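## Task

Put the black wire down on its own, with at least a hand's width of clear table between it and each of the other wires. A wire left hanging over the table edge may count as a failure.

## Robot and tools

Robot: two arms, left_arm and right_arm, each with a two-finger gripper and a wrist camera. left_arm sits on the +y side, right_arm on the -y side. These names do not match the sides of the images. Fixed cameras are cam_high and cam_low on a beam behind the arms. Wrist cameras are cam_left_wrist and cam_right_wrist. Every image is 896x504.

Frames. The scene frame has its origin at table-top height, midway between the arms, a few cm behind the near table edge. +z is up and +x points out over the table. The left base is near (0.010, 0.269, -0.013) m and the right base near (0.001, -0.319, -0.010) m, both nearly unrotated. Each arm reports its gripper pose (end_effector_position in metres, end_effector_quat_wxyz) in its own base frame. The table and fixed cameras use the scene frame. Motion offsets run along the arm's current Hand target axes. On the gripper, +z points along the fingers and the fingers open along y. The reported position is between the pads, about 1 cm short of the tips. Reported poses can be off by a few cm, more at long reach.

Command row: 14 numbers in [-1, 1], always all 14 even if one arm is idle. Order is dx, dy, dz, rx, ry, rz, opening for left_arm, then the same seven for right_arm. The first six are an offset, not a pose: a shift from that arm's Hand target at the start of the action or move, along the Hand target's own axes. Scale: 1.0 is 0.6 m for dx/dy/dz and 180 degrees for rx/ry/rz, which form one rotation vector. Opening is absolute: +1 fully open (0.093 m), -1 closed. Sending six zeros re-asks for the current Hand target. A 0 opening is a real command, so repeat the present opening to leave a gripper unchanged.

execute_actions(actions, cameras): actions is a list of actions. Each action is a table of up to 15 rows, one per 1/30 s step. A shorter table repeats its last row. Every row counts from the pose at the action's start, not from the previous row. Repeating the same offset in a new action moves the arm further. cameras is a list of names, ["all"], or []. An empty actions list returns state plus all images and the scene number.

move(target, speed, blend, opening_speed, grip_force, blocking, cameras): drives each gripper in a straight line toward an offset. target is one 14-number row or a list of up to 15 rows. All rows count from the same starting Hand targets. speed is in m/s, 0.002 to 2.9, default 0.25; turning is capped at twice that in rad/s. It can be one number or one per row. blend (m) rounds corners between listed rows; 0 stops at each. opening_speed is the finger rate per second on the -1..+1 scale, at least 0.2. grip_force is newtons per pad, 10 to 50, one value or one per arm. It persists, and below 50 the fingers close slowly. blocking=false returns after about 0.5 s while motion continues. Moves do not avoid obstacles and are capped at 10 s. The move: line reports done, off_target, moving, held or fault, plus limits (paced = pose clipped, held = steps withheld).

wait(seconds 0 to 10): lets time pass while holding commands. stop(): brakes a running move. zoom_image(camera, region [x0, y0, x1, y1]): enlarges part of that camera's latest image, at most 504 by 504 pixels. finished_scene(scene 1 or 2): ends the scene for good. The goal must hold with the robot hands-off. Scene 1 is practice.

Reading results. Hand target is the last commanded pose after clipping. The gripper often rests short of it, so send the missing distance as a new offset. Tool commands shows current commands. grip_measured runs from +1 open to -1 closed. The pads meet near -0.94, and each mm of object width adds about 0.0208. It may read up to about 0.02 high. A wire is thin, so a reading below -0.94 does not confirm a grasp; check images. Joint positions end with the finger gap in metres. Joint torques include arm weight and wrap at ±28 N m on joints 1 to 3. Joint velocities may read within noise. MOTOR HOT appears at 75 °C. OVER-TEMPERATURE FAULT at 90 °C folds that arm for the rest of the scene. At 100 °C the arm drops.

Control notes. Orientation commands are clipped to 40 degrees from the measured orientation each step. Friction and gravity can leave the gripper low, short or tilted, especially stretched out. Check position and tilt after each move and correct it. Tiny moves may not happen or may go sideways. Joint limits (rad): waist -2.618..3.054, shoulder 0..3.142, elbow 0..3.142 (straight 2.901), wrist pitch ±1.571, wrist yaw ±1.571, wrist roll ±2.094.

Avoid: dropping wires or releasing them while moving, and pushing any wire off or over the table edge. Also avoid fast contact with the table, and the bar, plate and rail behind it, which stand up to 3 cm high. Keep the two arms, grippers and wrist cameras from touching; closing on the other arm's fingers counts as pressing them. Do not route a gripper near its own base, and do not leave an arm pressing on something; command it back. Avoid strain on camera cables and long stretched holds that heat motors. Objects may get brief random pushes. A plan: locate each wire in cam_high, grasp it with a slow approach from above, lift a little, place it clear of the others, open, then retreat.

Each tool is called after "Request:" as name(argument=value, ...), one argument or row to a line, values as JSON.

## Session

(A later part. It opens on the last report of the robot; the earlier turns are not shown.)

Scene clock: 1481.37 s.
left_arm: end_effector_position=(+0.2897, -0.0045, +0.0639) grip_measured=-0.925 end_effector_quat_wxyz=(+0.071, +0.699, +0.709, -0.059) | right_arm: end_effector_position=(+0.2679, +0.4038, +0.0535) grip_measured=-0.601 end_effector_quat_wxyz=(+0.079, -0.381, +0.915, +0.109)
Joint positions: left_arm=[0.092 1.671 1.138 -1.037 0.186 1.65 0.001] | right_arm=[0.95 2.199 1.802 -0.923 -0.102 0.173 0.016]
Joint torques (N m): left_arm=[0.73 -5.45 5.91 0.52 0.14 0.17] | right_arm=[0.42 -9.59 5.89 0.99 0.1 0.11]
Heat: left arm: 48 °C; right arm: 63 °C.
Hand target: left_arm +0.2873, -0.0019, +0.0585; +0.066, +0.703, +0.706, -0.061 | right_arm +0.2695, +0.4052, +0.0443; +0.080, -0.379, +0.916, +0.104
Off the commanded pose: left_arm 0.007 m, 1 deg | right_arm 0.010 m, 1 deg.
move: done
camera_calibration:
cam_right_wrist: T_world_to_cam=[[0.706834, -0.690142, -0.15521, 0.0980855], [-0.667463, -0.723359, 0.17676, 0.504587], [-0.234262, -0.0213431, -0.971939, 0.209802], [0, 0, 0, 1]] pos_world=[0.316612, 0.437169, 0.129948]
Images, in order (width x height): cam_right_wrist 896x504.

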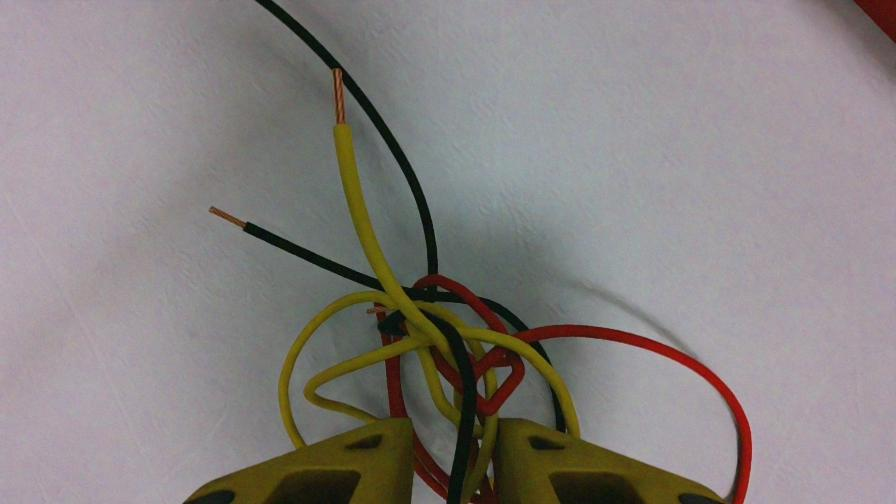

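Request:
move(
  target=[0,0,0,0,0,0,-0.9316,0,0,0,0,0,0,-1],
  opening_speed=0.4,
  cameras=["cam_right_wrist"],
)

Request:
zoom_image(
  camera="cam_right_wrist",
  region=[360, 250, 600, 504],
)

Scene clock: 1490.50 s.
left_arm: end_effector_position=(+0.2897, -0.0044, +0.0639) grip_measured=-0.925 end_effector_quat_wxyz=(+0.071, +0.700, +0.709, -0.059) | right_arm: end_effector_position=(+0.2690, +0.4042, +0.0537) grip_measured=-0.983 end_effector_quat_wxyz=(+0.082, -0.381, +0.915, +0.109)
Joint positions: left_arm=[0.092 1.671 1.138 -1.037 0.185 1.65 0.001] | right_arm=[0.95 2.199 1.802 -0.918 -0.098 0.173 0]
Joint torques (N m): left_arm=[0.59 -5.57 5.79 0.54 0.15 0.17] | right_arm=[0.59 -9.52 5.78 0.91 0.08 0.09]
Heat: left arm: 48 °C; right arm: 61 °C.
Hand target: left_arm +0.2873, -0.0019, +0.0584; +0.066, +0.703, +0.706, -0.061 | right_arm +0.2694, +0.4052, +0.0443; +0.080, -0.379, +0.916, +0.104
Off the commanded pose: left_arm 0.006 m, 1 deg | right_arm 0.009 m, 1 deg.
move: done
camera_calibration:
cam_right_wrist: T_world_to_cam=[[0.707007, -0.690626, -0.152239, 0.0976466], [-0.66912, -0.72294, 0.172154, 0.506119], [-0.228953, -0.019848, -0.973235, 0.208304], [0, 0, 0, 1]] pos_world=[0.317309, 0.437465, 0.130464]
Images, in order (width x height): cam_right_wrist 896x504.

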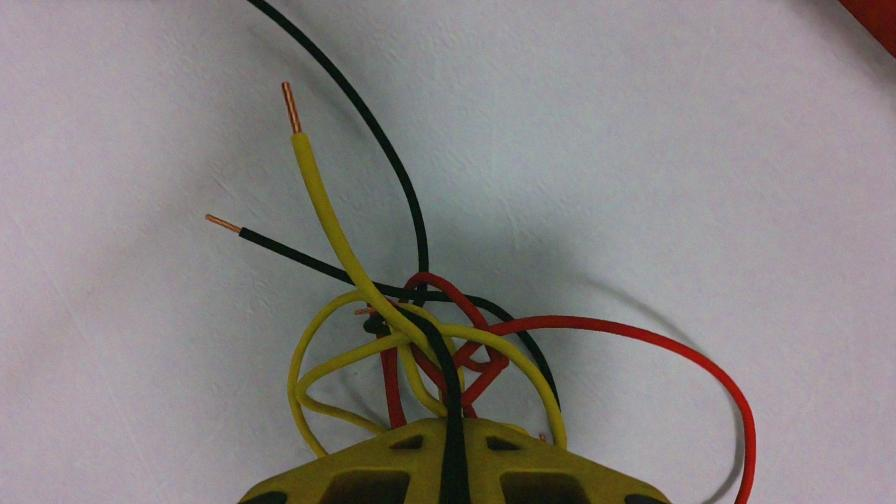

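Scaled by 1.984 from the camera's 896x504 image, which has a finer 1280x720 frame.

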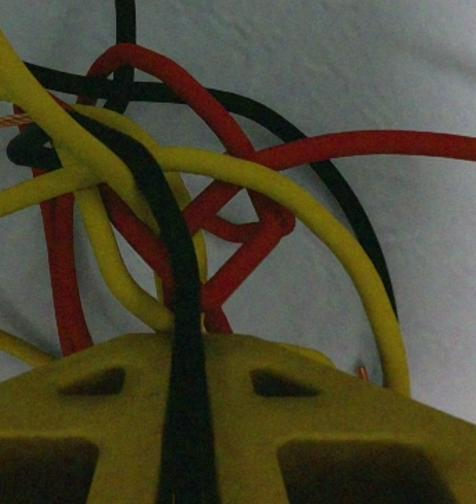

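Request:
move(
  target=[0,0,0,0,0,0,-0.9316,-0.009,-0.07,-0.06,0,0,0,-1],
  speed=0.06,
  cameras=["cam_right_wrist"],
)

Request:
zoom_image(
  camera="cam_right_wrist",
  region=[300, 200, 620, 504],
)

Scene clock: 1531.33 s.
left_arm: end_effector_position=(+0.2897, -0.0044, +0.0639) grip_measured=-0.925 end_effector_quat_wxyz=(+0.071, +0.700, +0.709, -0.059) | right_arm: end_effector_position=(+0.2932, +0.3736, +0.0539) grip_measured=-0.983 end_effector_quat_wxyz=(+0.065, -0.382, +0.916, +0.100)
Joint positions: left_arm=[0.092 1.671 1.138 -1.037 0.185 1.65 0.001] | right_arm=[0.863 2.199 1.812 -0.976 -0.119 0.085 0]
Joint torques (N m): left_arm=[0.76 -5.74 5.86 0.52 0.15 0.17] | right_arm=[-1.13 -13.41 8.75 0.37 0.04 -0.03]
Heat: left arm: 48 °C; right arm: 57 °C.
Hand target: left_arm +0.2873, -0.0019, +0.0584; +0.066, +0.703, +0.706, -0.061 | right_arm +0.3007, +0.3707, +0.0748; +0.080, -0.379, +0.916, +0.104
Off the commanded pose: left_arm 0.006 m, 1 deg | right_arm 0.022 m, 2 deg.
move: off_target (right_arm)
camera_calibration:
cam_right_wrist: T_world_to_cam=[[0.706157, -0.69238, -0.148162, 0.0600706], [-0.661914, -0.719828, 0.209089, 0.494786], [-0.25142, -0.0495791, -0.966607, 0.230831], [0, 0, 0, 1]] pos_world=[0.343122, 0.409197, 0.128569]
Images, in order (width x height): cam_right_wrist 896x504.

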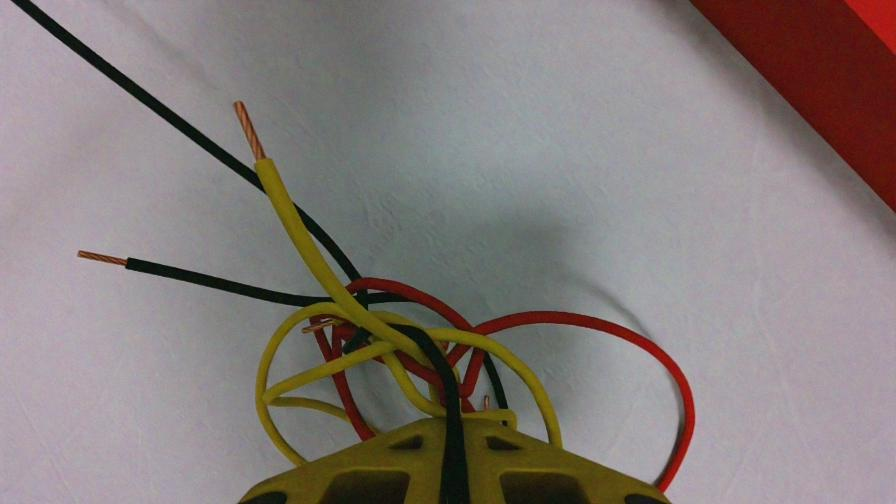

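Scaled by 1.575 from the camera's 896x504 image, which has a finer 1280x720 frame.

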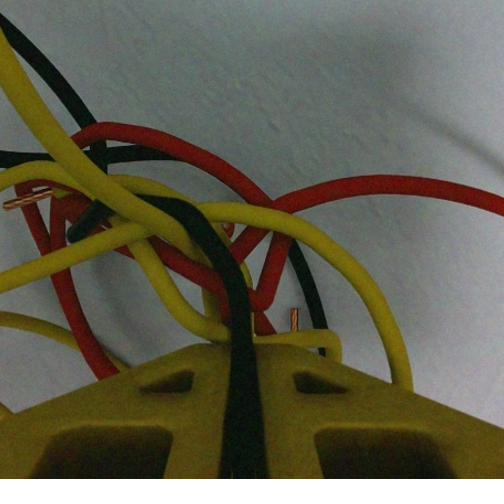

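Request:
move(
  target=[0,0,0,0,0,0,-0.9316,-0.02,0.012,-0.085,0,0,0,-1],
  speed=0.06,
  cameras=["all"],
)

Request:
zoom_image(
  camera="cam_low",
  region=[350, 200, 600, 350],
)

Request:
zoom_image(
  camera="cam_high",
  region=[300, 240, 540, 380],
)

Scene clock: 1547.67 s.
left_arm: end_effector_position=(+0.2897, -0.0044, +0.0639) grip_measured=-0.925 end_effector_quat_wxyz=(+0.071, +0.700, +0.709, -0.059) | right_arm: end_effector_position=(+0.2937, +0.3742, +0.1076) grip_measured=-0.983 end_effector_quat_wxyz=(+0.062, -0.383, +0.917, +0.099)
Joint positions: left_arm=[0.092 1.671 1.138 -1.037 0.185 1.65 0.001] | right_arm=[0.863 2.199 2.026 -1.196 -0.119 0.085 0]
Joint torques (N m): left_arm=[0.76 -5.64 5.98 0.52 0.13 0.14] | right_arm=[-1.03 -12.81 9.09 0.51 0.02 -0.01]
Heat: left arm: 47 °C; right arm: 60 °C.
Hand target: left_arm +0.2873, -0.0019, +0.0584; +0.066, +0.703, +0.706, -0.061 | right_arm +0.3006, +0.3711, +0.1277; +0.080, -0.379, +0.916, +0.104
Off the commanded pose: left_arm 0.006 m, 1 deg | right_arm 0.021 m, 2 deg.
move: off_target (right_arm)
camera_calibration:
cam_left_wrist: T_world_to_cam=[[-0.999994, -0.000290843, -0.00331785, 0.288744], [-0.00112055, 0.967486, 0.252921, 0.0268258], [0.00313642, 0.252924, -0.967481, 0.151934], [0, 0, 0, 1]] pos_world=[0.288296, -0.0642973, 0.141166]
cam_right_wrist: T_world_to_cam=[[0.705859, -0.692713, -0.148025, 0.0683788], [-0.660806, -0.719212, 0.214637, 0.483189], [-0.255143, -0.0536882, -0.965412, 0.285311], [0, 0, 0, 1]] pos_world=[0.343824, 0.4102, 0.181853]

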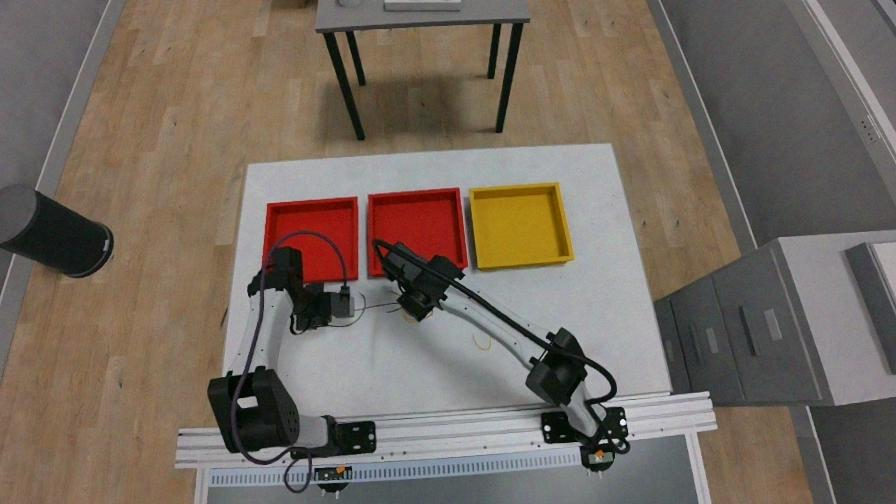

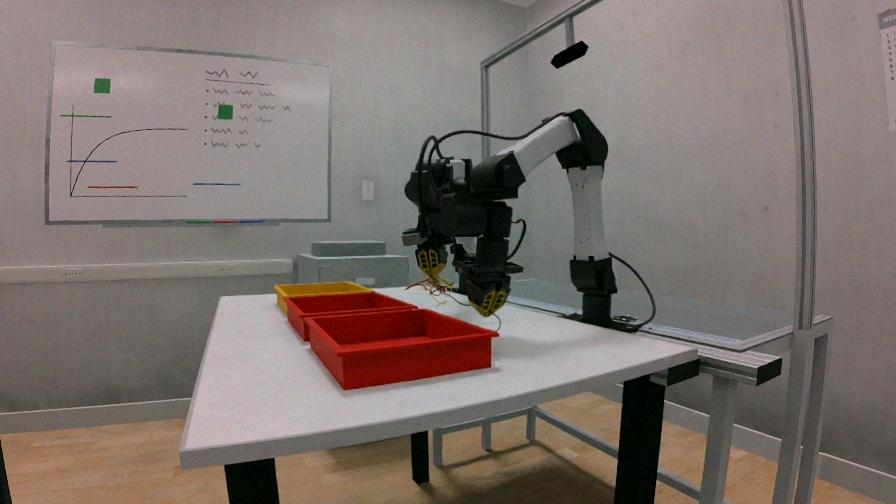

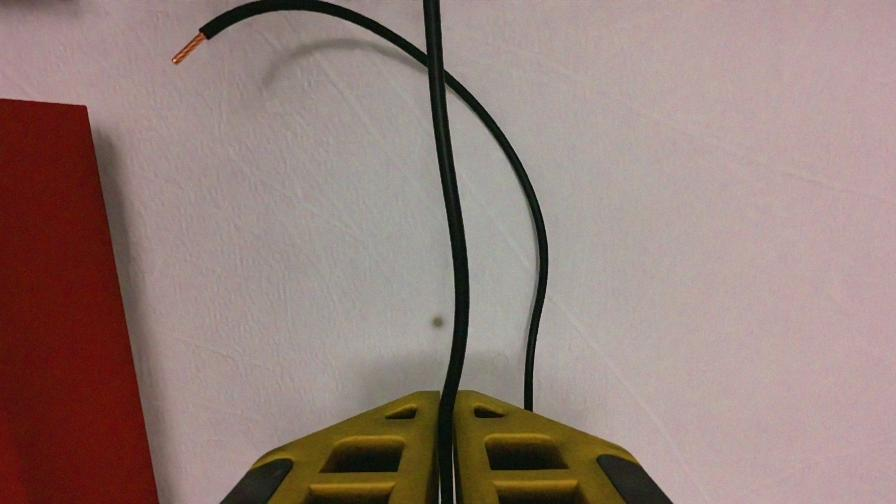

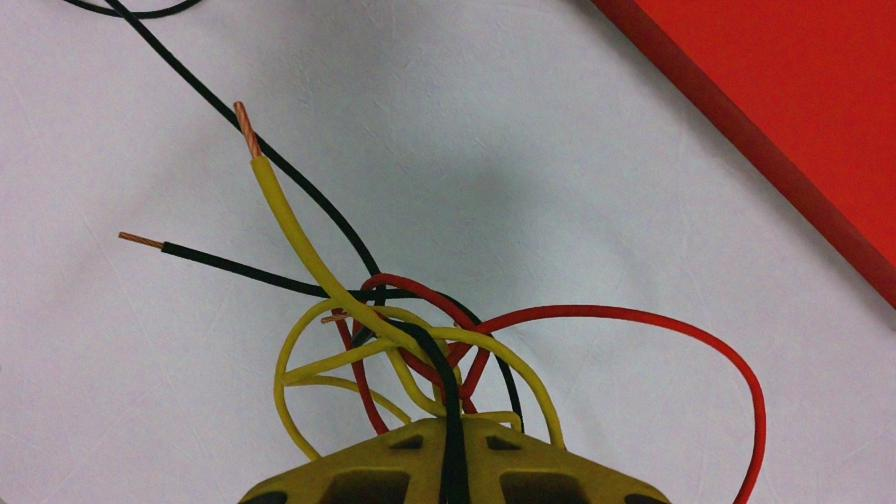

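Scaled by 2.016 from the camera's 896x504 image, which has a finer 1280x720 frame.

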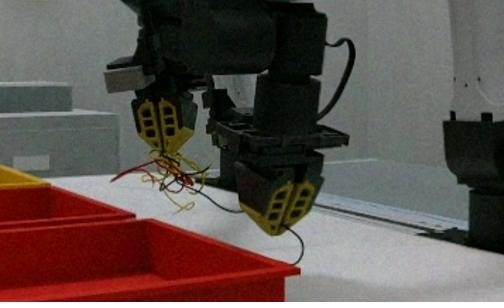

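Scaled by 2.100 from the camera's 896x504 image, which has a finer 1280x720 frame.

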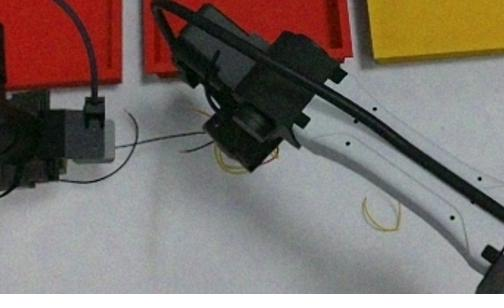

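Request:
move(
  target=[0,0,0,0,0,0,-0.9316,0.01,0.0,0.155,0,0,0,-1],
  speed=0.1,
  cameras=["cam_right_wrist"],
)

Scene clock: 1576.43 s.
left_arm: end_effector_position=(+0.2897, -0.0044, +0.0639) grip_measured=-0.925 end_effector_quat_wxyz=(+0.071, +0.700, +0.709, -0.059) | right_arm: end_effector_position=(+0.3001, +0.3884, +0.0455) grip_measured=-0.983 end_effector_quat_wxyz=(+0.077, -0.382, +0.915, +0.107)
Joint positions: left_arm=[0.092 1.671 1.138 -1.037 0.185 1.65 0.001] | right_arm=[0.872 2.244 1.844 -0.934 -0.119 0.096 0]
Joint torques (N m): left_arm=[0.77 -5.68 5.97 0.5 0.14 0.15] | right_arm=[0.36 -9.59 5.93 1.05 0.09 0.15]
Heat: left arm: 47 °C; right arm: 63 °C.
Hand target: left_arm +0.2873, -0.0019, +0.0584; +0.066, +0.703, +0.706, -0.061 | right_arm +0.3026, +0.3904, +0.0365; +0.080, -0.379, +0.916, +0.104
Off the commanded pose: left_arm 0.006 m, 1 deg | right_arm 0.010 m, 1 deg.
move: done
camera_calibration:
cam_right_wrist: T_world_to_cam=[[0.707629, -0.689865, -0.152797, 0.0630165], [-0.66623, -0.723462, 0.180941, 0.515789], [-0.235368, -0.0262413, -0.971552, 0.211454], [0, 0, 0, 1]] pos_world=[0.348812, 0.422176, 0.12174]
Images, in order (width x height): cam_right_wrist 896x504.

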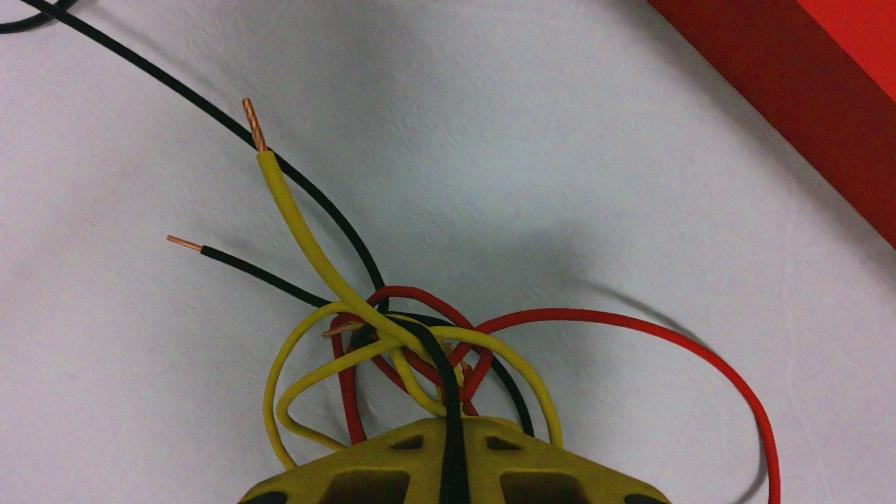

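Request:
move(
  target=[0,0,0,0,0,0,-0.9316,-0.04,0.025,-0.2,0,0,0,-1],
  speed=0.08,
  cameras=["cam_right_wrist","cam_low","cam_left_wrist"],
)

Request:
zoom_image(
  camera="cam_low",
  region=[350, 180, 550, 340],
)

Scene clock: 1603.60 s.
left_arm: end_effector_position=(+0.2897, -0.0044, +0.0639) grip_measured=-0.925 end_effector_quat_wxyz=(+0.071, +0.700, +0.709, -0.059) | right_arm: end_effector_position=(+0.2986, +0.3866, +0.1573) grip_measured=-0.983 end_effector_quat_wxyz=(+0.078, -0.382, +0.915, +0.108)
Joint positions: left_arm=[0.092 1.671 1.138 -1.037 0.185 1.65 0.001] | right_arm=[0.872 2.273 2.342 -1.4 -0.119 0.096 0]
Joint torques (N m): left_arm=[0.72 -5.67 5.85 0.48 0.21 0.19] | right_arm=[0.36 -9.91 8.98 0.59 0.03 0.11]
Heat: left arm: 47 °C; right arm: 60 °C.
Hand target: left_arm +0.2873, -0.0019, +0.0584; +0.066, +0.703, +0.706, -0.061 | right_arm +0.3007, +0.3868, +0.1596; +0.080, -0.379, +0.916, +0.104
Off the commanded pose: left_arm 0.006 m, 1 deg | right_arm 0.003 m, 1 deg.
move: done
camera_calibration:
cam_left_wrist: T_world_to_cam=[[-0.999994, -0.000290843, -0.00331785, 0.288744], [-0.00112055, 0.967486, 0.252921, 0.0268258], [0.00313642, 0.252924, -0.967481, 0.151934], [0, 0, 0, 1]] pos_world=[0.288296, -0.0642973, 0.141166]
cam_right_wrist: T_world_to_cam=[[0.707758, -0.689705, -0.152927, 0.0798548], [-0.666439, -0.723658, 0.179382, 0.493619], [-0.234388, -0.0250425, -0.971821, 0.318966], [0, 0, 0, 1]] pos_world=[0.347211, 0.420275, 0.233644]
Images, in order (width x height): cam_low 896x504, cam_left_wrist 896x504, cam_right_wrist 896x504.

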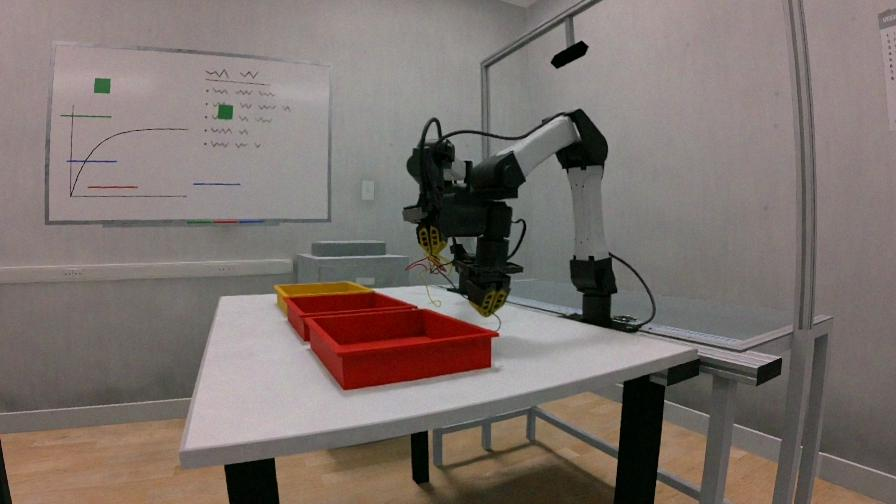

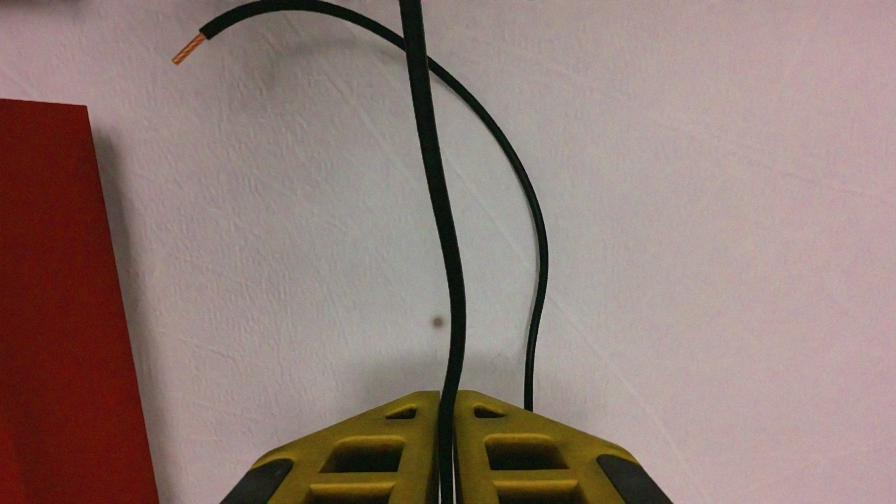

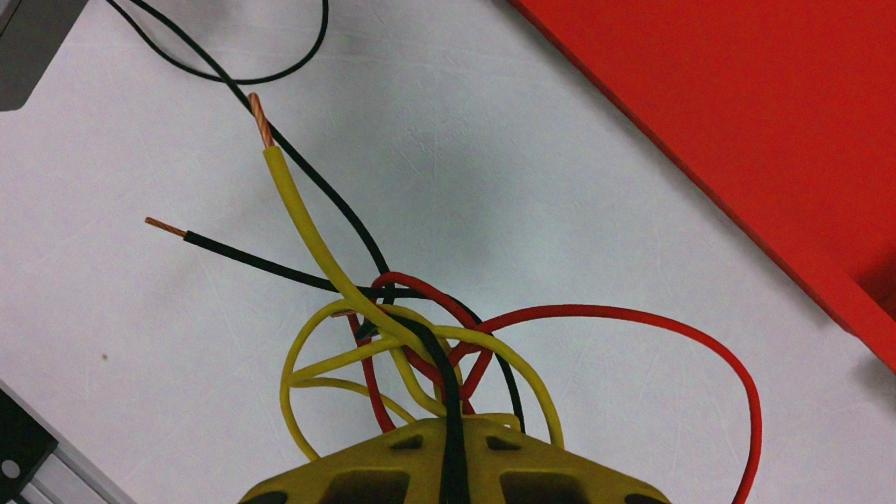

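Scaled by 2.520 from the camera's 896x504 image, which has a finer 1280x720 frame.

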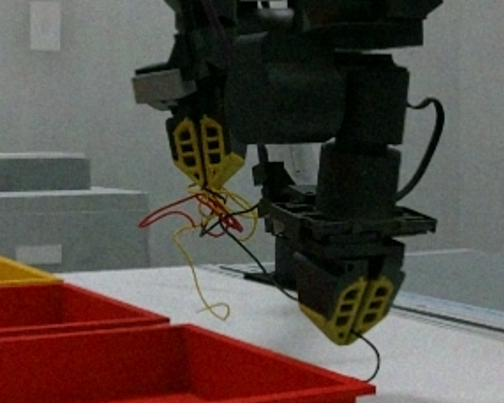

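Request:
move(
  target=[0,0,0,0,0,0,-0.9316,0.0264,-0.0302,-0.0448,0,0,0,-1],
  speed=0.08,
  cameras=["cam_right_wrist","cam_low"],
)

Request:
zoom_image(
  camera="cam_low",
  region=[350, 180, 550, 340],
)

Scene clock: 1610.10 s.
left_arm: end_effector_position=(+0.2899, -0.0069, +0.0644) grip_measured=-0.925 end_effector_quat_wxyz=(+0.077, +0.699, +0.708, -0.064) | right_arm: end_effector_position=(+0.2992, +0.3732, +0.1512) grip_measured=-0.983 end_effector_quat_wxyz=(+0.061, -0.386, +0.915, +0.104)
Joint positions: left_arm=[0.092 1.671 1.138 -1.037 0.2 1.65 0.001] | right_arm=[0.848 2.256 2.293 -1.407 -0.134 0.064 0]
Joint torques (N m): left_arm=[0.75 -5.67 5.98 0.52 0.04 0.16] | right_arm=[-1.77 -16.49 5.91 0.38 0.12 0.05]
Heat: left arm: 47 °C; right arm: 61 °C.
Hand target: left_arm +0.2873, -0.0019, +0.0584; +0.066, +0.703, +0.706, -0.061 | right_arm +0.3007, +0.3568, +0.1796; +0.079, -0.379, +0.916, +0.104
Off the commanded pose: left_arm 0.008 m, 1 deg | right_arm 0.033 m, 2 deg.
move: off_target (right_arm)
camera_calibration:
cam_right_wrist: T_world_to_cam=[[0.710283, -0.685918, -0.15816, 0.0679506], [-0.653933, -0.726132, 0.212375, 0.477682], [-0.260517, -0.0474203, -0.964304, 0.327851], [0, 0, 0, 1]] pos_world=[0.349519, 0.409016, 0.225447]
Images, in order (width x height): cam_low 896x504, cam_right_wrist 896x504.

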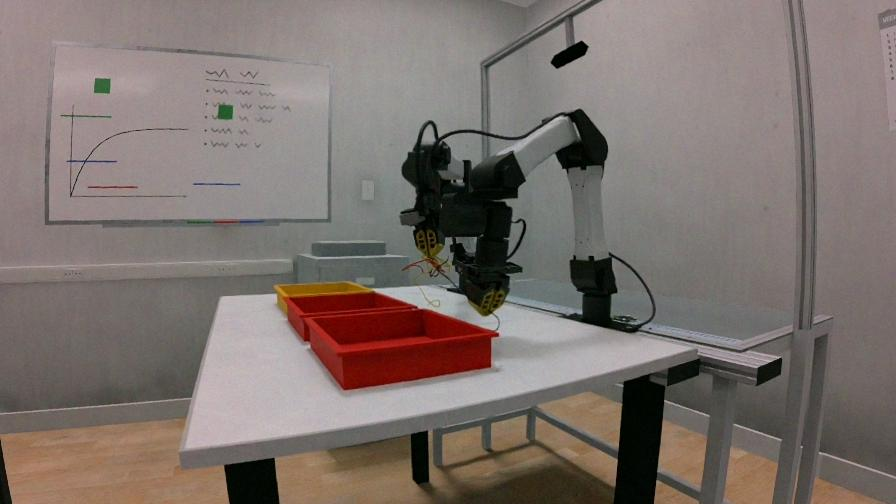

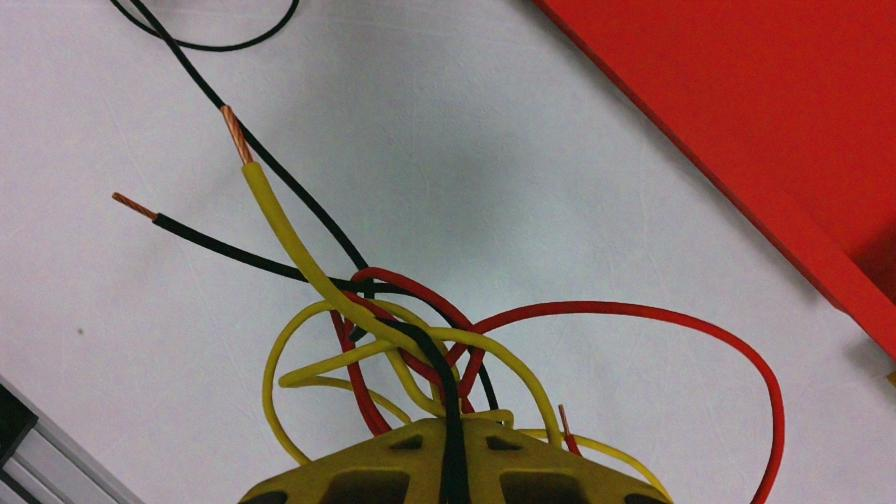

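Scaled by 2.520 from the camera's 896x504 image, which has a finer 1280x720 frame.

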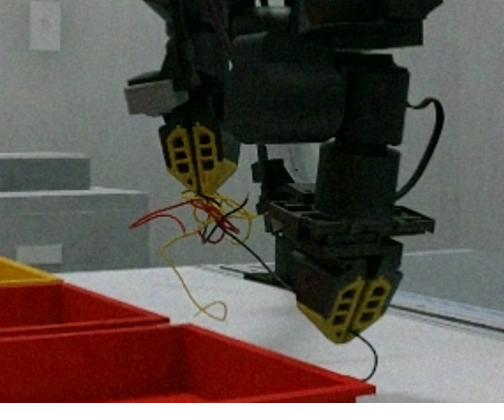

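Request:
move(
  target=[0,0,0,0,0,0,-0.9316,0.018,0.031,0.245,0,0,0,-1],
  speed=0.12,
  cameras=["cam_right_wrist"],
)

Scene clock: 1629.97 s.
left_arm: end_effector_position=(+0.2897, -0.0045, +0.0639) grip_measured=-0.925 end_effector_quat_wxyz=(+0.071, +0.700, +0.709, -0.059) | right_arm: end_effector_position=(+0.2875, +0.3964, +0.0468) grip_measured=-0.983 end_effector_quat_wxyz=(+0.075, -0.381, +0.915, +0.109)
Joint positions: left_arm=[0.092 1.671 1.138 -1.037 0.186 1.65 0.001] | right_arm=[0.903 2.237 1.839 -0.934 -0.116 0.129 0]
Joint torques (N m): left_arm=[0.5 -5.53 5.9 0.51 0.2 0.22] | right_arm=[0.94 -9.65 5.67 1.06 0.11 0.06]
Heat: left arm: 47 °C; right arm: 67 °C.
Hand target: left_arm +0.2873, -0.0019, +0.0585; +0.066, +0.703, +0.706, -0.061 | right_arm +0.2897, +0.3993, +0.0378; +0.080, -0.379, +0.916, +0.104
Off the commanded pose: left_arm 0.007 m, 1 deg | right_arm 0.010 m, 1 deg.
move: done
camera_calibration:
cam_right_wrist: T_world_to_cam=[[0.705682, -0.690849, -0.15729, 0.0788025], [-0.666293, -0.722558, 0.184292, 0.512487], [-0.240969, -0.0252503, -0.970204, 0.211066], [0, 0, 0, 1]] pos_world=[0.336717, 0.430071, 0.122725]
Images, in order (width x height): cam_right_wrist 896x504.

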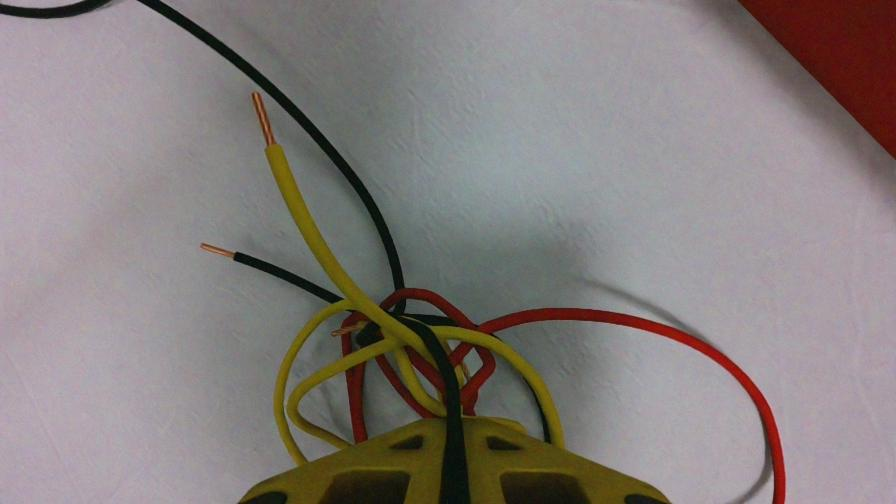

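Request:
zoom_image(
  camera="cam_right_wrist",
  region=[320, 260, 520, 430],
)

Scaled by 2.520 from the camera's 896x504 image, which has a finer 1280x720 frame.

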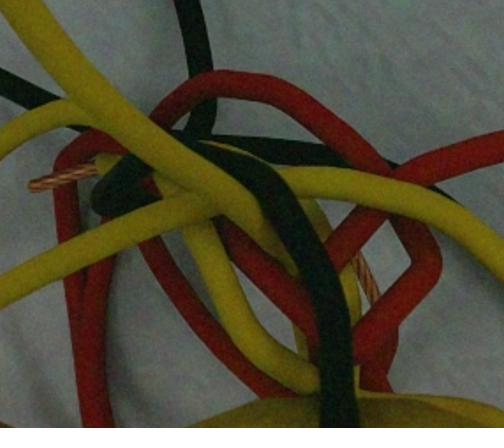

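Request:
move(
  target=[
    [0,0,0,0,0,0,-0.9316,0,0,0,0,0,0,-0.6],
    [0,0,0,0,0,0,-0.9316,-0.018,0.01,-0.08,0,0,0,-0.6],
    [0,0,0,0,0,0,-0.9316,-0.0,0.06,-0.16,0,0,-0.1667,-0.6],
  ],
  speed=0.1,
  opening_speed=0.6,
  cameras=["cam_right_wrist"],
)

Request:
zoom_image(
  camera="cam_right_wrist",
  region=[340, 100, 640, 400],
)

Scene clock: 1645.43 s.
left_arm: end_effector_position=(+0.2897, -0.0044, +0.0639) grip_measured=-0.925 end_effector_quat_wxyz=(+0.071, +0.700, +0.709, -0.059) | right_arm: end_effector_position=(+0.2545, +0.3959, +0.0982) grip_measured=-0.601 end_effector_quat_wxyz=(+0.063, -0.600, +0.794, +0.073)
Joint positions: left_arm=[0.092 1.671 1.138 -1.037 0.185 1.65 0.001] | right_arm=[0.964 2.214 2.021 -1.211 -0.1 -0.322 0.016]
Joint torques (N m): left_arm=[0.83 -5.7 5.9 0.51 0.17 0.14] | right_arm=[0.58 -15.87 8.9 0.5 0.07 -0.01]
Heat: left arm: 47 °C; right arm: 67 °C.
Hand target: left_arm +0.2873, -0.0019, +0.0584; +0.066, +0.703, +0.706, -0.061 | right_arm +0.2578, +0.3999, +0.1352; +0.104, -0.603, +0.787, +0.080
Off the commanded pose: left_arm 0.006 m, 1 deg | right_arm 0.037 m, 5 deg.
move: off_target (right_arm)
camera_calibration:
cam_right_wrist: T_world_to_cam=[[0.95906, -0.277552, -0.0562918, -0.128154], [-0.259353, -0.940605, 0.219084, 0.459981], [-0.113756, -0.195515, -0.974081, 0.288416], [0, 0, 0, 1]] pos_world=[0.275013, 0.453481, 0.172952]
Images, in order (width x height): cam_right_wrist 896x504.

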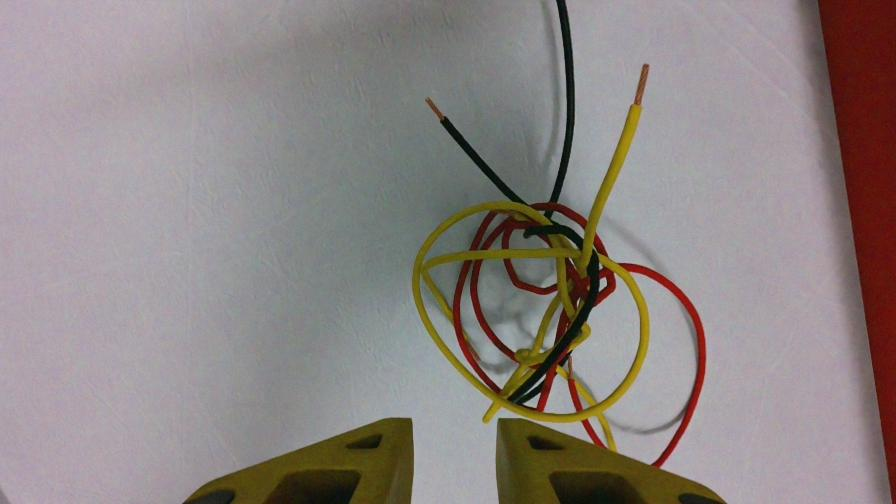

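Scaled by 1.680 from the camera's 896x504 image, which has a finer 1280x720 frame.

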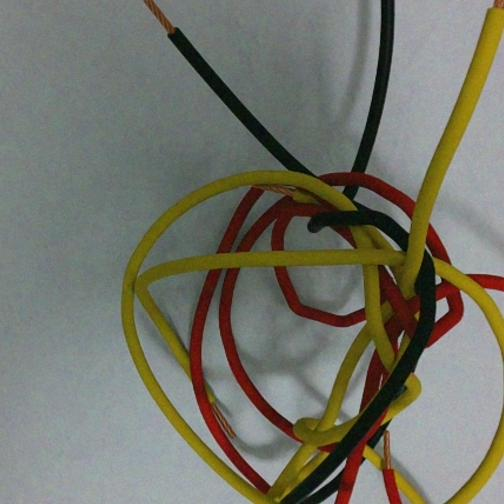

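Request:
move(
  target=[0,0,0,0,0,0,-0.9316,0.0145,0.0198,0.1395,0,0,0,-0.6],
  speed=0.1,
  cameras=["cam_right_wrist"],
)

Request:
zoom_image(
  camera="cam_right_wrist",
  region=[340, 150, 660, 470],
)

Scene clock: 1663.83 s.
left_arm: end_effector_position=(+0.2897, -0.0044, +0.0639) grip_measured=-0.925 end_effector_quat_wxyz=(+0.071, +0.700, +0.709, -0.059) | right_arm: end_effector_position=(+0.2476, +0.4135, +0.0496) grip_measured=-0.601 end_effector_quat_wxyz=(+0.092, -0.605, +0.786, +0.082)
Joint positions: left_arm=[0.092 1.671 1.138 -1.037 0.185 1.65 0.001] | right_arm=[0.999 2.211 1.81 -0.94 -0.092 -0.303 0.016]
Joint torques (N m): left_arm=[0.73 -5.75 5.91 0.51 0.19 0.19] | right_arm=[0.53 -11.58 5.78 1.02 0.09 0.08]
Heat: left arm: 47 °C; right arm: 75 °C. Fold the right arm in close to its base, or ease its load, before you think long.
Hand target: left_arm +0.2873, -0.0019, +0.0584; +0.066, +0.703, +0.706, -0.061 | right_arm +0.2498, +0.4160, +0.0522; +0.104, -0.603, +0.787, +0.080
Off the commanded pose: left_arm 0.006 m, 1 deg | right_arm 0.004 m, 1 deg.
MOTOR HOT: joint 2 (shoulder) of the right arm reports 75 °C; the controller's stop level is 90 °C. To cool a motor, set the load down, stop pushing, or move to a pose that needs little force.
move: done
camera_calibration:
cam_right_wrist: T_world_to_cam=[[0.964746, -0.261131, -0.0327882, -0.128837], [-0.25261, -0.953735, 0.163025, 0.491897], [-0.0738422, -0.148996, -0.986077, 0.215244], [0, 0, 0, 1]] pos_world=[0.264447, 0.467566, 0.127831]
Images, in order (width x height): cam_right_wrist 896x504.

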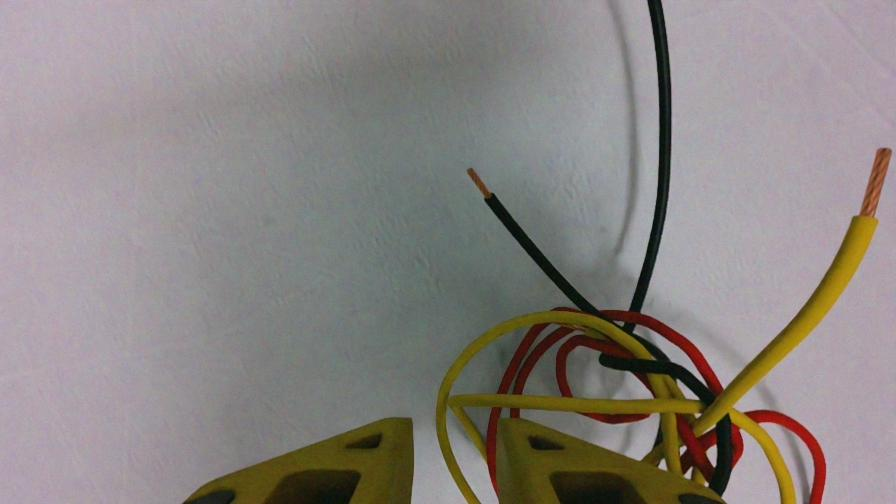

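Scaled by 1.575 from the camera's 896x504 image, which has a finer 1280x720 frame.

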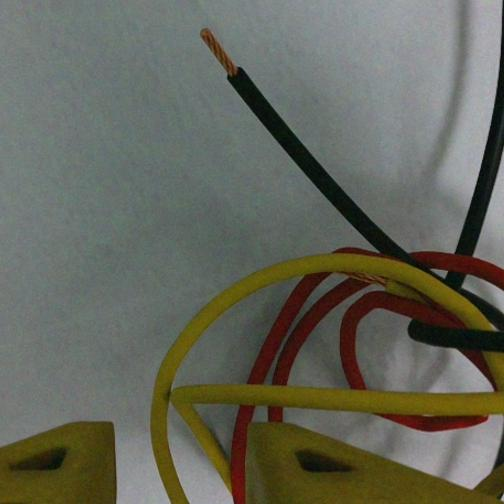

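Request:
move(
  target=[
    [0,0,0,0,0,0,-0.9316,0.0125,0.003,0.0483,0,0,0,-0.6],
    [0,0,0,0,0,0,-0.9316,0.0125,0.003,0.0483,0,0,0,-1],
  ],
  speed=0.08,
  opening_speed=0.6,
  cameras=["cam_right_wrist"],
)

Scene clock: 1671.97 s.
left_arm: end_effector_position=(+0.2897, -0.0044, +0.0639) grip_measured=-0.925 end_effector_quat_wxyz=(+0.071, +0.700, +0.709, -0.059) | right_arm: end_effector_position=(+0.2474, +0.4173, +0.0316) grip_measured=-0.985 end_effector_quat_wxyz=(+0.107, -0.605, +0.784, +0.086)
Joint positions: left_arm=[0.092 1.671 1.138 -1.037 0.185 1.65 0.001] | right_arm=[1.005 2.211 1.73 -0.83 -0.088 -0.298 0]
Joint torques (N m): left_arm=[0.8 -5.61 5.94 0.51 0.21 0.18] | right_arm=[0.46 -9.48 5.45 1.04 0.11 0.14]
Heat: left arm: 47 °C; right arm: 72 °C. Fold the right arm in close to its base, or ease its load, before you think long.
Hand target: left_arm +0.2873, -0.0019, +0.0584; +0.066, +0.703, +0.706, -0.061 | right_arm +0.2480, +0.4168, +0.0221; +0.104, -0.603, +0.787, +0.080
Off the commanded pose: left_arm 0.006 m, 1 deg | right_arm 0.009 m, 1 deg.
MOTOR HOT: still on. Joint 2 (shoulder) of the right arm reports 72 °C.
move: done
camera_calibration:
cam_right_wrist: T_world_to_cam=[[0.965477, -0.25957, -0.0218599, -0.129369], [-0.254393, -0.957607, 0.13518, 0.501318], [-0.0560219, -0.124953, -0.99058, 0.183745], [0, 0, 0, 1]] pos_world=[0.262728, 0.469444, 0.111417]
Images, in order (width x height): cam_right_wrist 896x504.

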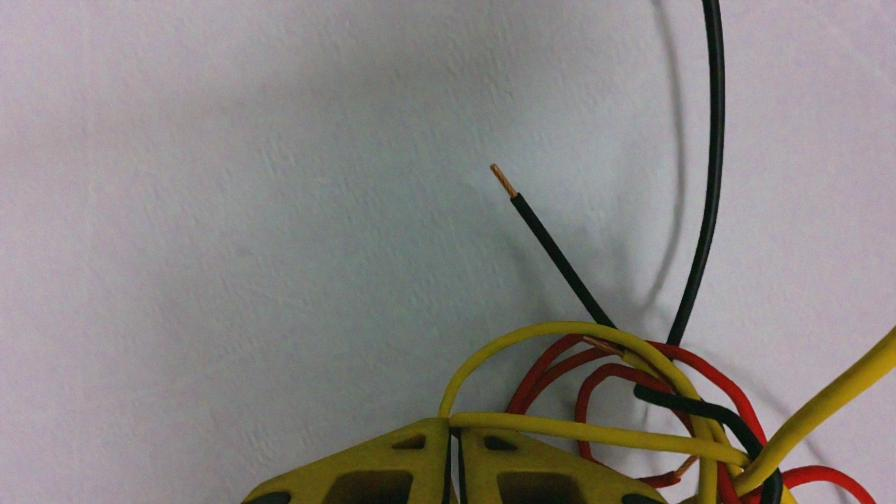

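Request:
move(
  target=[0,0,0,0,0,0,-0.9316,0.088,0.0267,-0.032,0,0,0,-1],
  speed=0.06,
  cameras=["cam_right_wrist"],
)

Scene clock: 1677.90 s.
left_arm: end_effector_position=(+0.2897, -0.0044, +0.0639) grip_measured=-0.925 end_effector_quat_wxyz=(+0.071, +0.700, +0.709, -0.059) | right_arm: end_effector_position=(+0.2230, +0.3802, +0.0212) grip_measured=-0.985 end_effector_quat_wxyz=(+0.115, -0.605, +0.782, +0.090)
Joint positions: left_arm=[0.092 1.671 1.138 -1.037 0.185 1.65 0.001] | right_arm=[1.006 2.043 1.416 -0.663 -0.09 -0.298 0]
Joint torques (N m): left_arm=[0.81 -5.74 5.96 0.52 0.18 0.17] | right_arm=[-0.01 -12.4 4.53 0.43 0.15 0.1]
Heat: left arm: 47 °C; right arm: 70 °C.
Hand target: left_arm +0.2873, -0.0019, +0.0584; +0.066, +0.703, +0.706, -0.061 | right_arm +0.2181, +0.3668, +0.0270; +0.104, -0.603, +0.787, +0.080
Off the commanded pose: left_arm 0.006 m, 1 deg | right_arm 0.015 m, 2 deg.
MOTOR HOT: cleared for the motors of the right arm.
move: off_target (right_arm)
camera_calibration:
cam_right_wrist: T_world_to_cam=[[0.965973, -0.258053, -0.0174805, -0.116326], [-0.254389, -0.960117, 0.116024, 0.462402], [-0.0467236, -0.107629, -0.993093, 0.158752], [0, 0, 0, 1]] pos_world=[0.237416, 0.431028, 0.101972]
Images, in order (width x height): cam_right_wrist 896x504.

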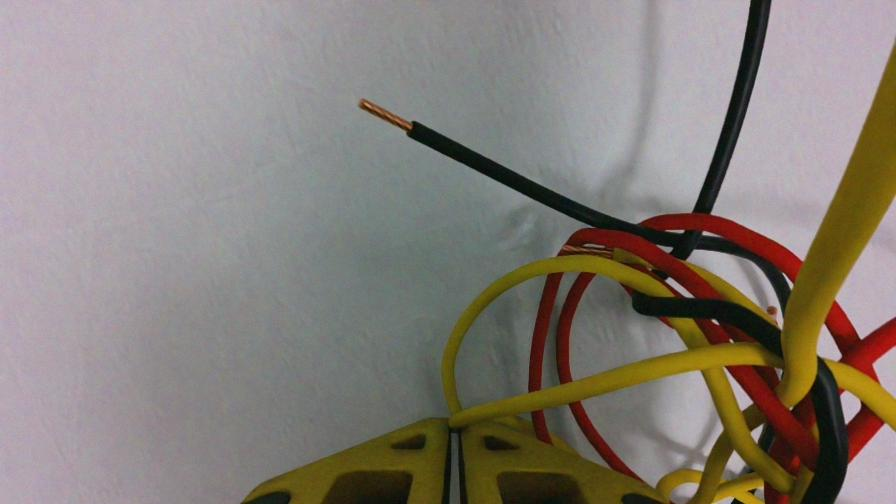

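Request:
zoom_image(
  camera="cam_right_wrist",
  region=[520, 190, 896, 504],
)

Scaled by 1.340 from the camera's 896x504 image, which has a finer 1280x720 frame.

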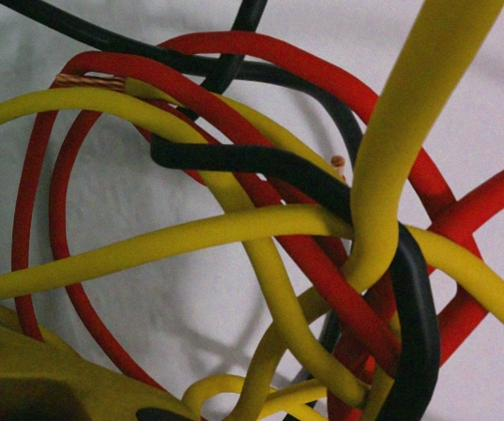

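Request:
move(
  target=[0,0,0,0,0,0,-0.9316,0.1055,0.0223,-0.0305,0,0,0,-1],
  speed=0.06,
  cameras=["cam_right_wrist"],
)

Scene clock: 1687.07 s.
left_arm: end_effector_position=(+0.2892, -0.0051, +0.0640) grip_measured=-0.925 end_effector_quat_wxyz=(+0.072, +0.700, +0.708, -0.061) | right_arm: end_effector_position=(+0.1876, +0.3170, +0.0205) grip_measured=-0.985 end_effector_quat_wxyz=(+0.105, -0.606, +0.784, +0.084)
Joint positions: left_arm=[0.092 1.671 1.138 -1.039 0.189 1.651 0.001] | right_arm=[0.996 1.81 1.094 -0.599 -0.089 -0.31 0]
Joint torques (N m): left_arm=[0.8 -5.68 5.89 0.5 0.14 0.16] | right_arm=[-1.1 -10.85 4.9 0.53 0.03 0.01]
Heat: left arm: 47 °C; right arm: 70 °C.
Hand target: left_arm +0.2873, -0.0019, +0.0584; +0.066, +0.703, +0.706, -0.061 | right_arm +0.1880, +0.3068, +0.0282; +0.104, -0.603, +0.787, +0.080
Off the commanded pose: left_arm 0.007 m, 1 deg | right_arm 0.013 m, 1 deg.
move: off_target (right_arm)
camera_calibration:
cam_right_wrist: T_world_to_cam=[[0.965994, -0.257739, -0.0206175, -0.0986142], [-0.252504, -0.957516, 0.139302, 0.39112], [-0.0556452, -0.129359, -0.990035, 0.158201], [0, 0, 0, 1]] pos_world=[0.202823, 0.369552, 0.100108]
Images, in order (width x height): cam_right_wrist 896x504.

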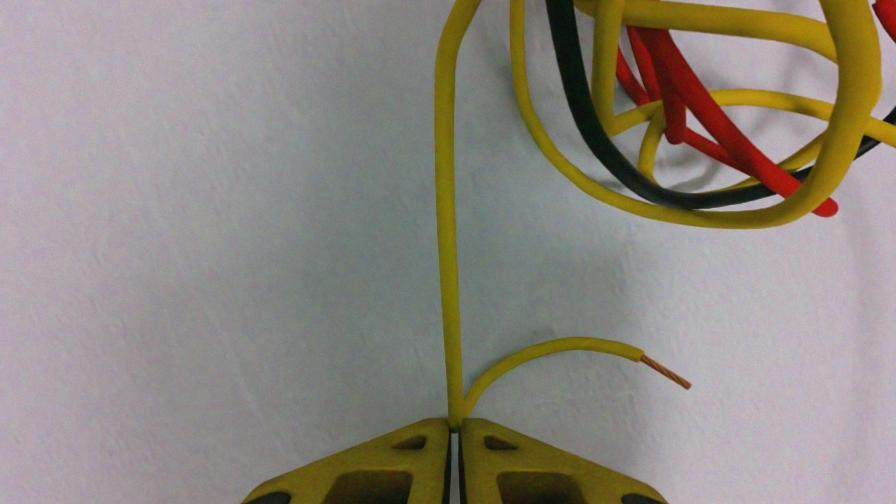

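Request:
move(
  target=[0,0,0,0,0,0,-0.9316,0.1256,-0.159,-0.046,0,0,0,-1],
  speed=0.06,
  cameras=["cam_right_wrist","cam_high"],
)

Request:
zoom_image(
  camera="cam_high",
  region=[300, 240, 540, 380],
)

Scene clock: 1698.63 s.
left_arm: end_effector_position=(+0.2893, -0.0062, +0.0643) grip_measured=-0.925 end_effector_quat_wxyz=(+0.074, +0.699, +0.708, -0.063) | right_arm: end_effector_position=(+0.2602, +0.2100, +0.0252) grip_measured=-0.985 end_effector_quat_wxyz=(+0.097, -0.606, +0.786, +0.080)
Joint positions: left_arm=[0.092 1.671 1.138 -1.039 0.196 1.651 0.001] | right_arm=[0.593 1.735 1.03 -0.68 -0.172 -0.705 0]
Joint torques (N m): left_arm=[0.65 -5.49 6 0.51 0.11 0.14] | right_arm=[-0.92 -10.03 5.48 0.49 -0.14 -0.05]
Heat: left arm: 47 °C; right arm: 69 °C.
Hand target: left_arm +0.2873, -0.0019, +0.0585; +0.066, +0.703, +0.706, -0.061 | right_arm +0.2595, +0.2048, +0.0352; +0.104, -0.603, +0.787, +0.080
Off the commanded pose: left_arm 0.008 m, 1 deg | right_arm 0.011 m, 1 deg.
move: off_target (right_arm)
camera_calibration:
cam_right_wrist: T_world_to_cam=[[0.965012, -0.261091, -0.0241611, -0.195075], [-0.254296, -0.95438, 0.156501, 0.305792], [-0.06392, -0.144882, -0.987382, 0.158427], [0, 0, 0, 1]] pos_world=[0.276138, 0.263862, 0.103858]
Images, in order (width x height): cam_high 896x504, cam_right_wrist 896x504.

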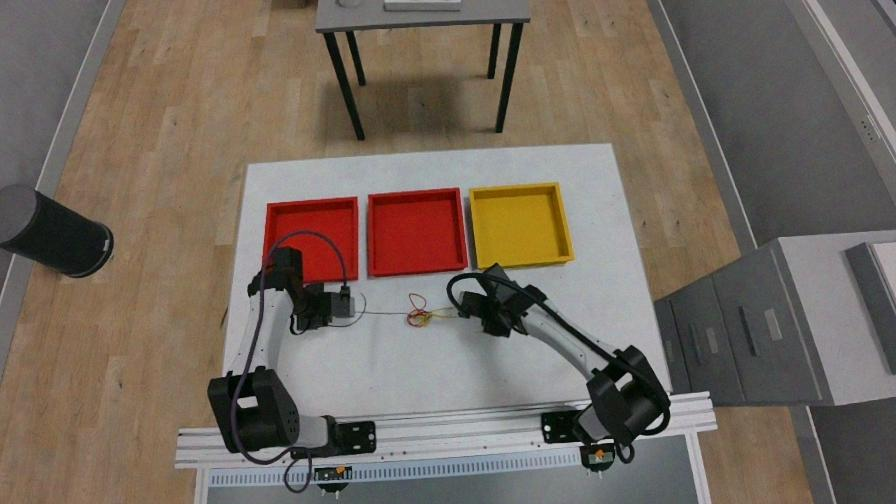

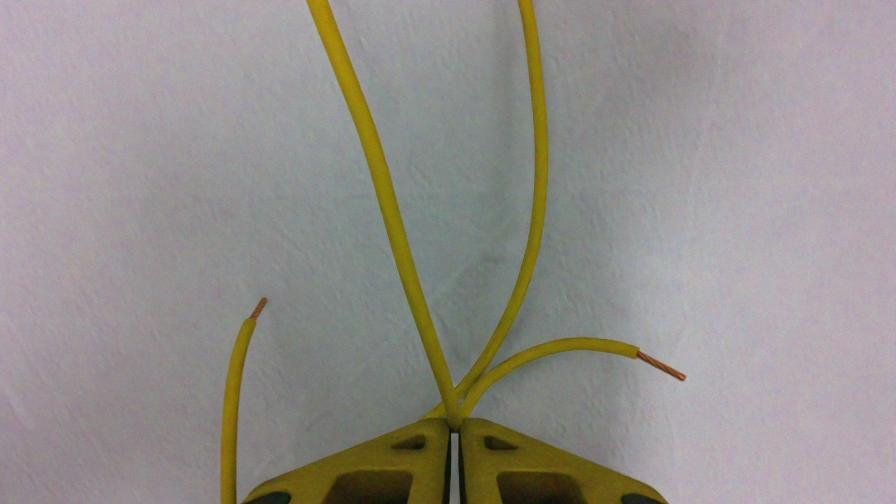

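Scaled by 2.100 from the camera's 896x504 image, which has a finer 1280x720 frame.

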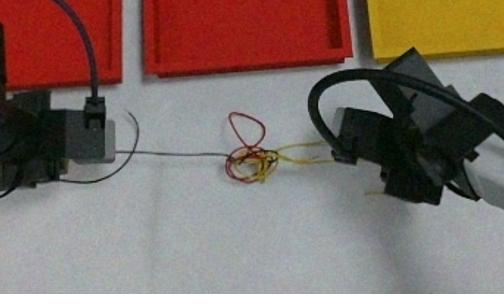

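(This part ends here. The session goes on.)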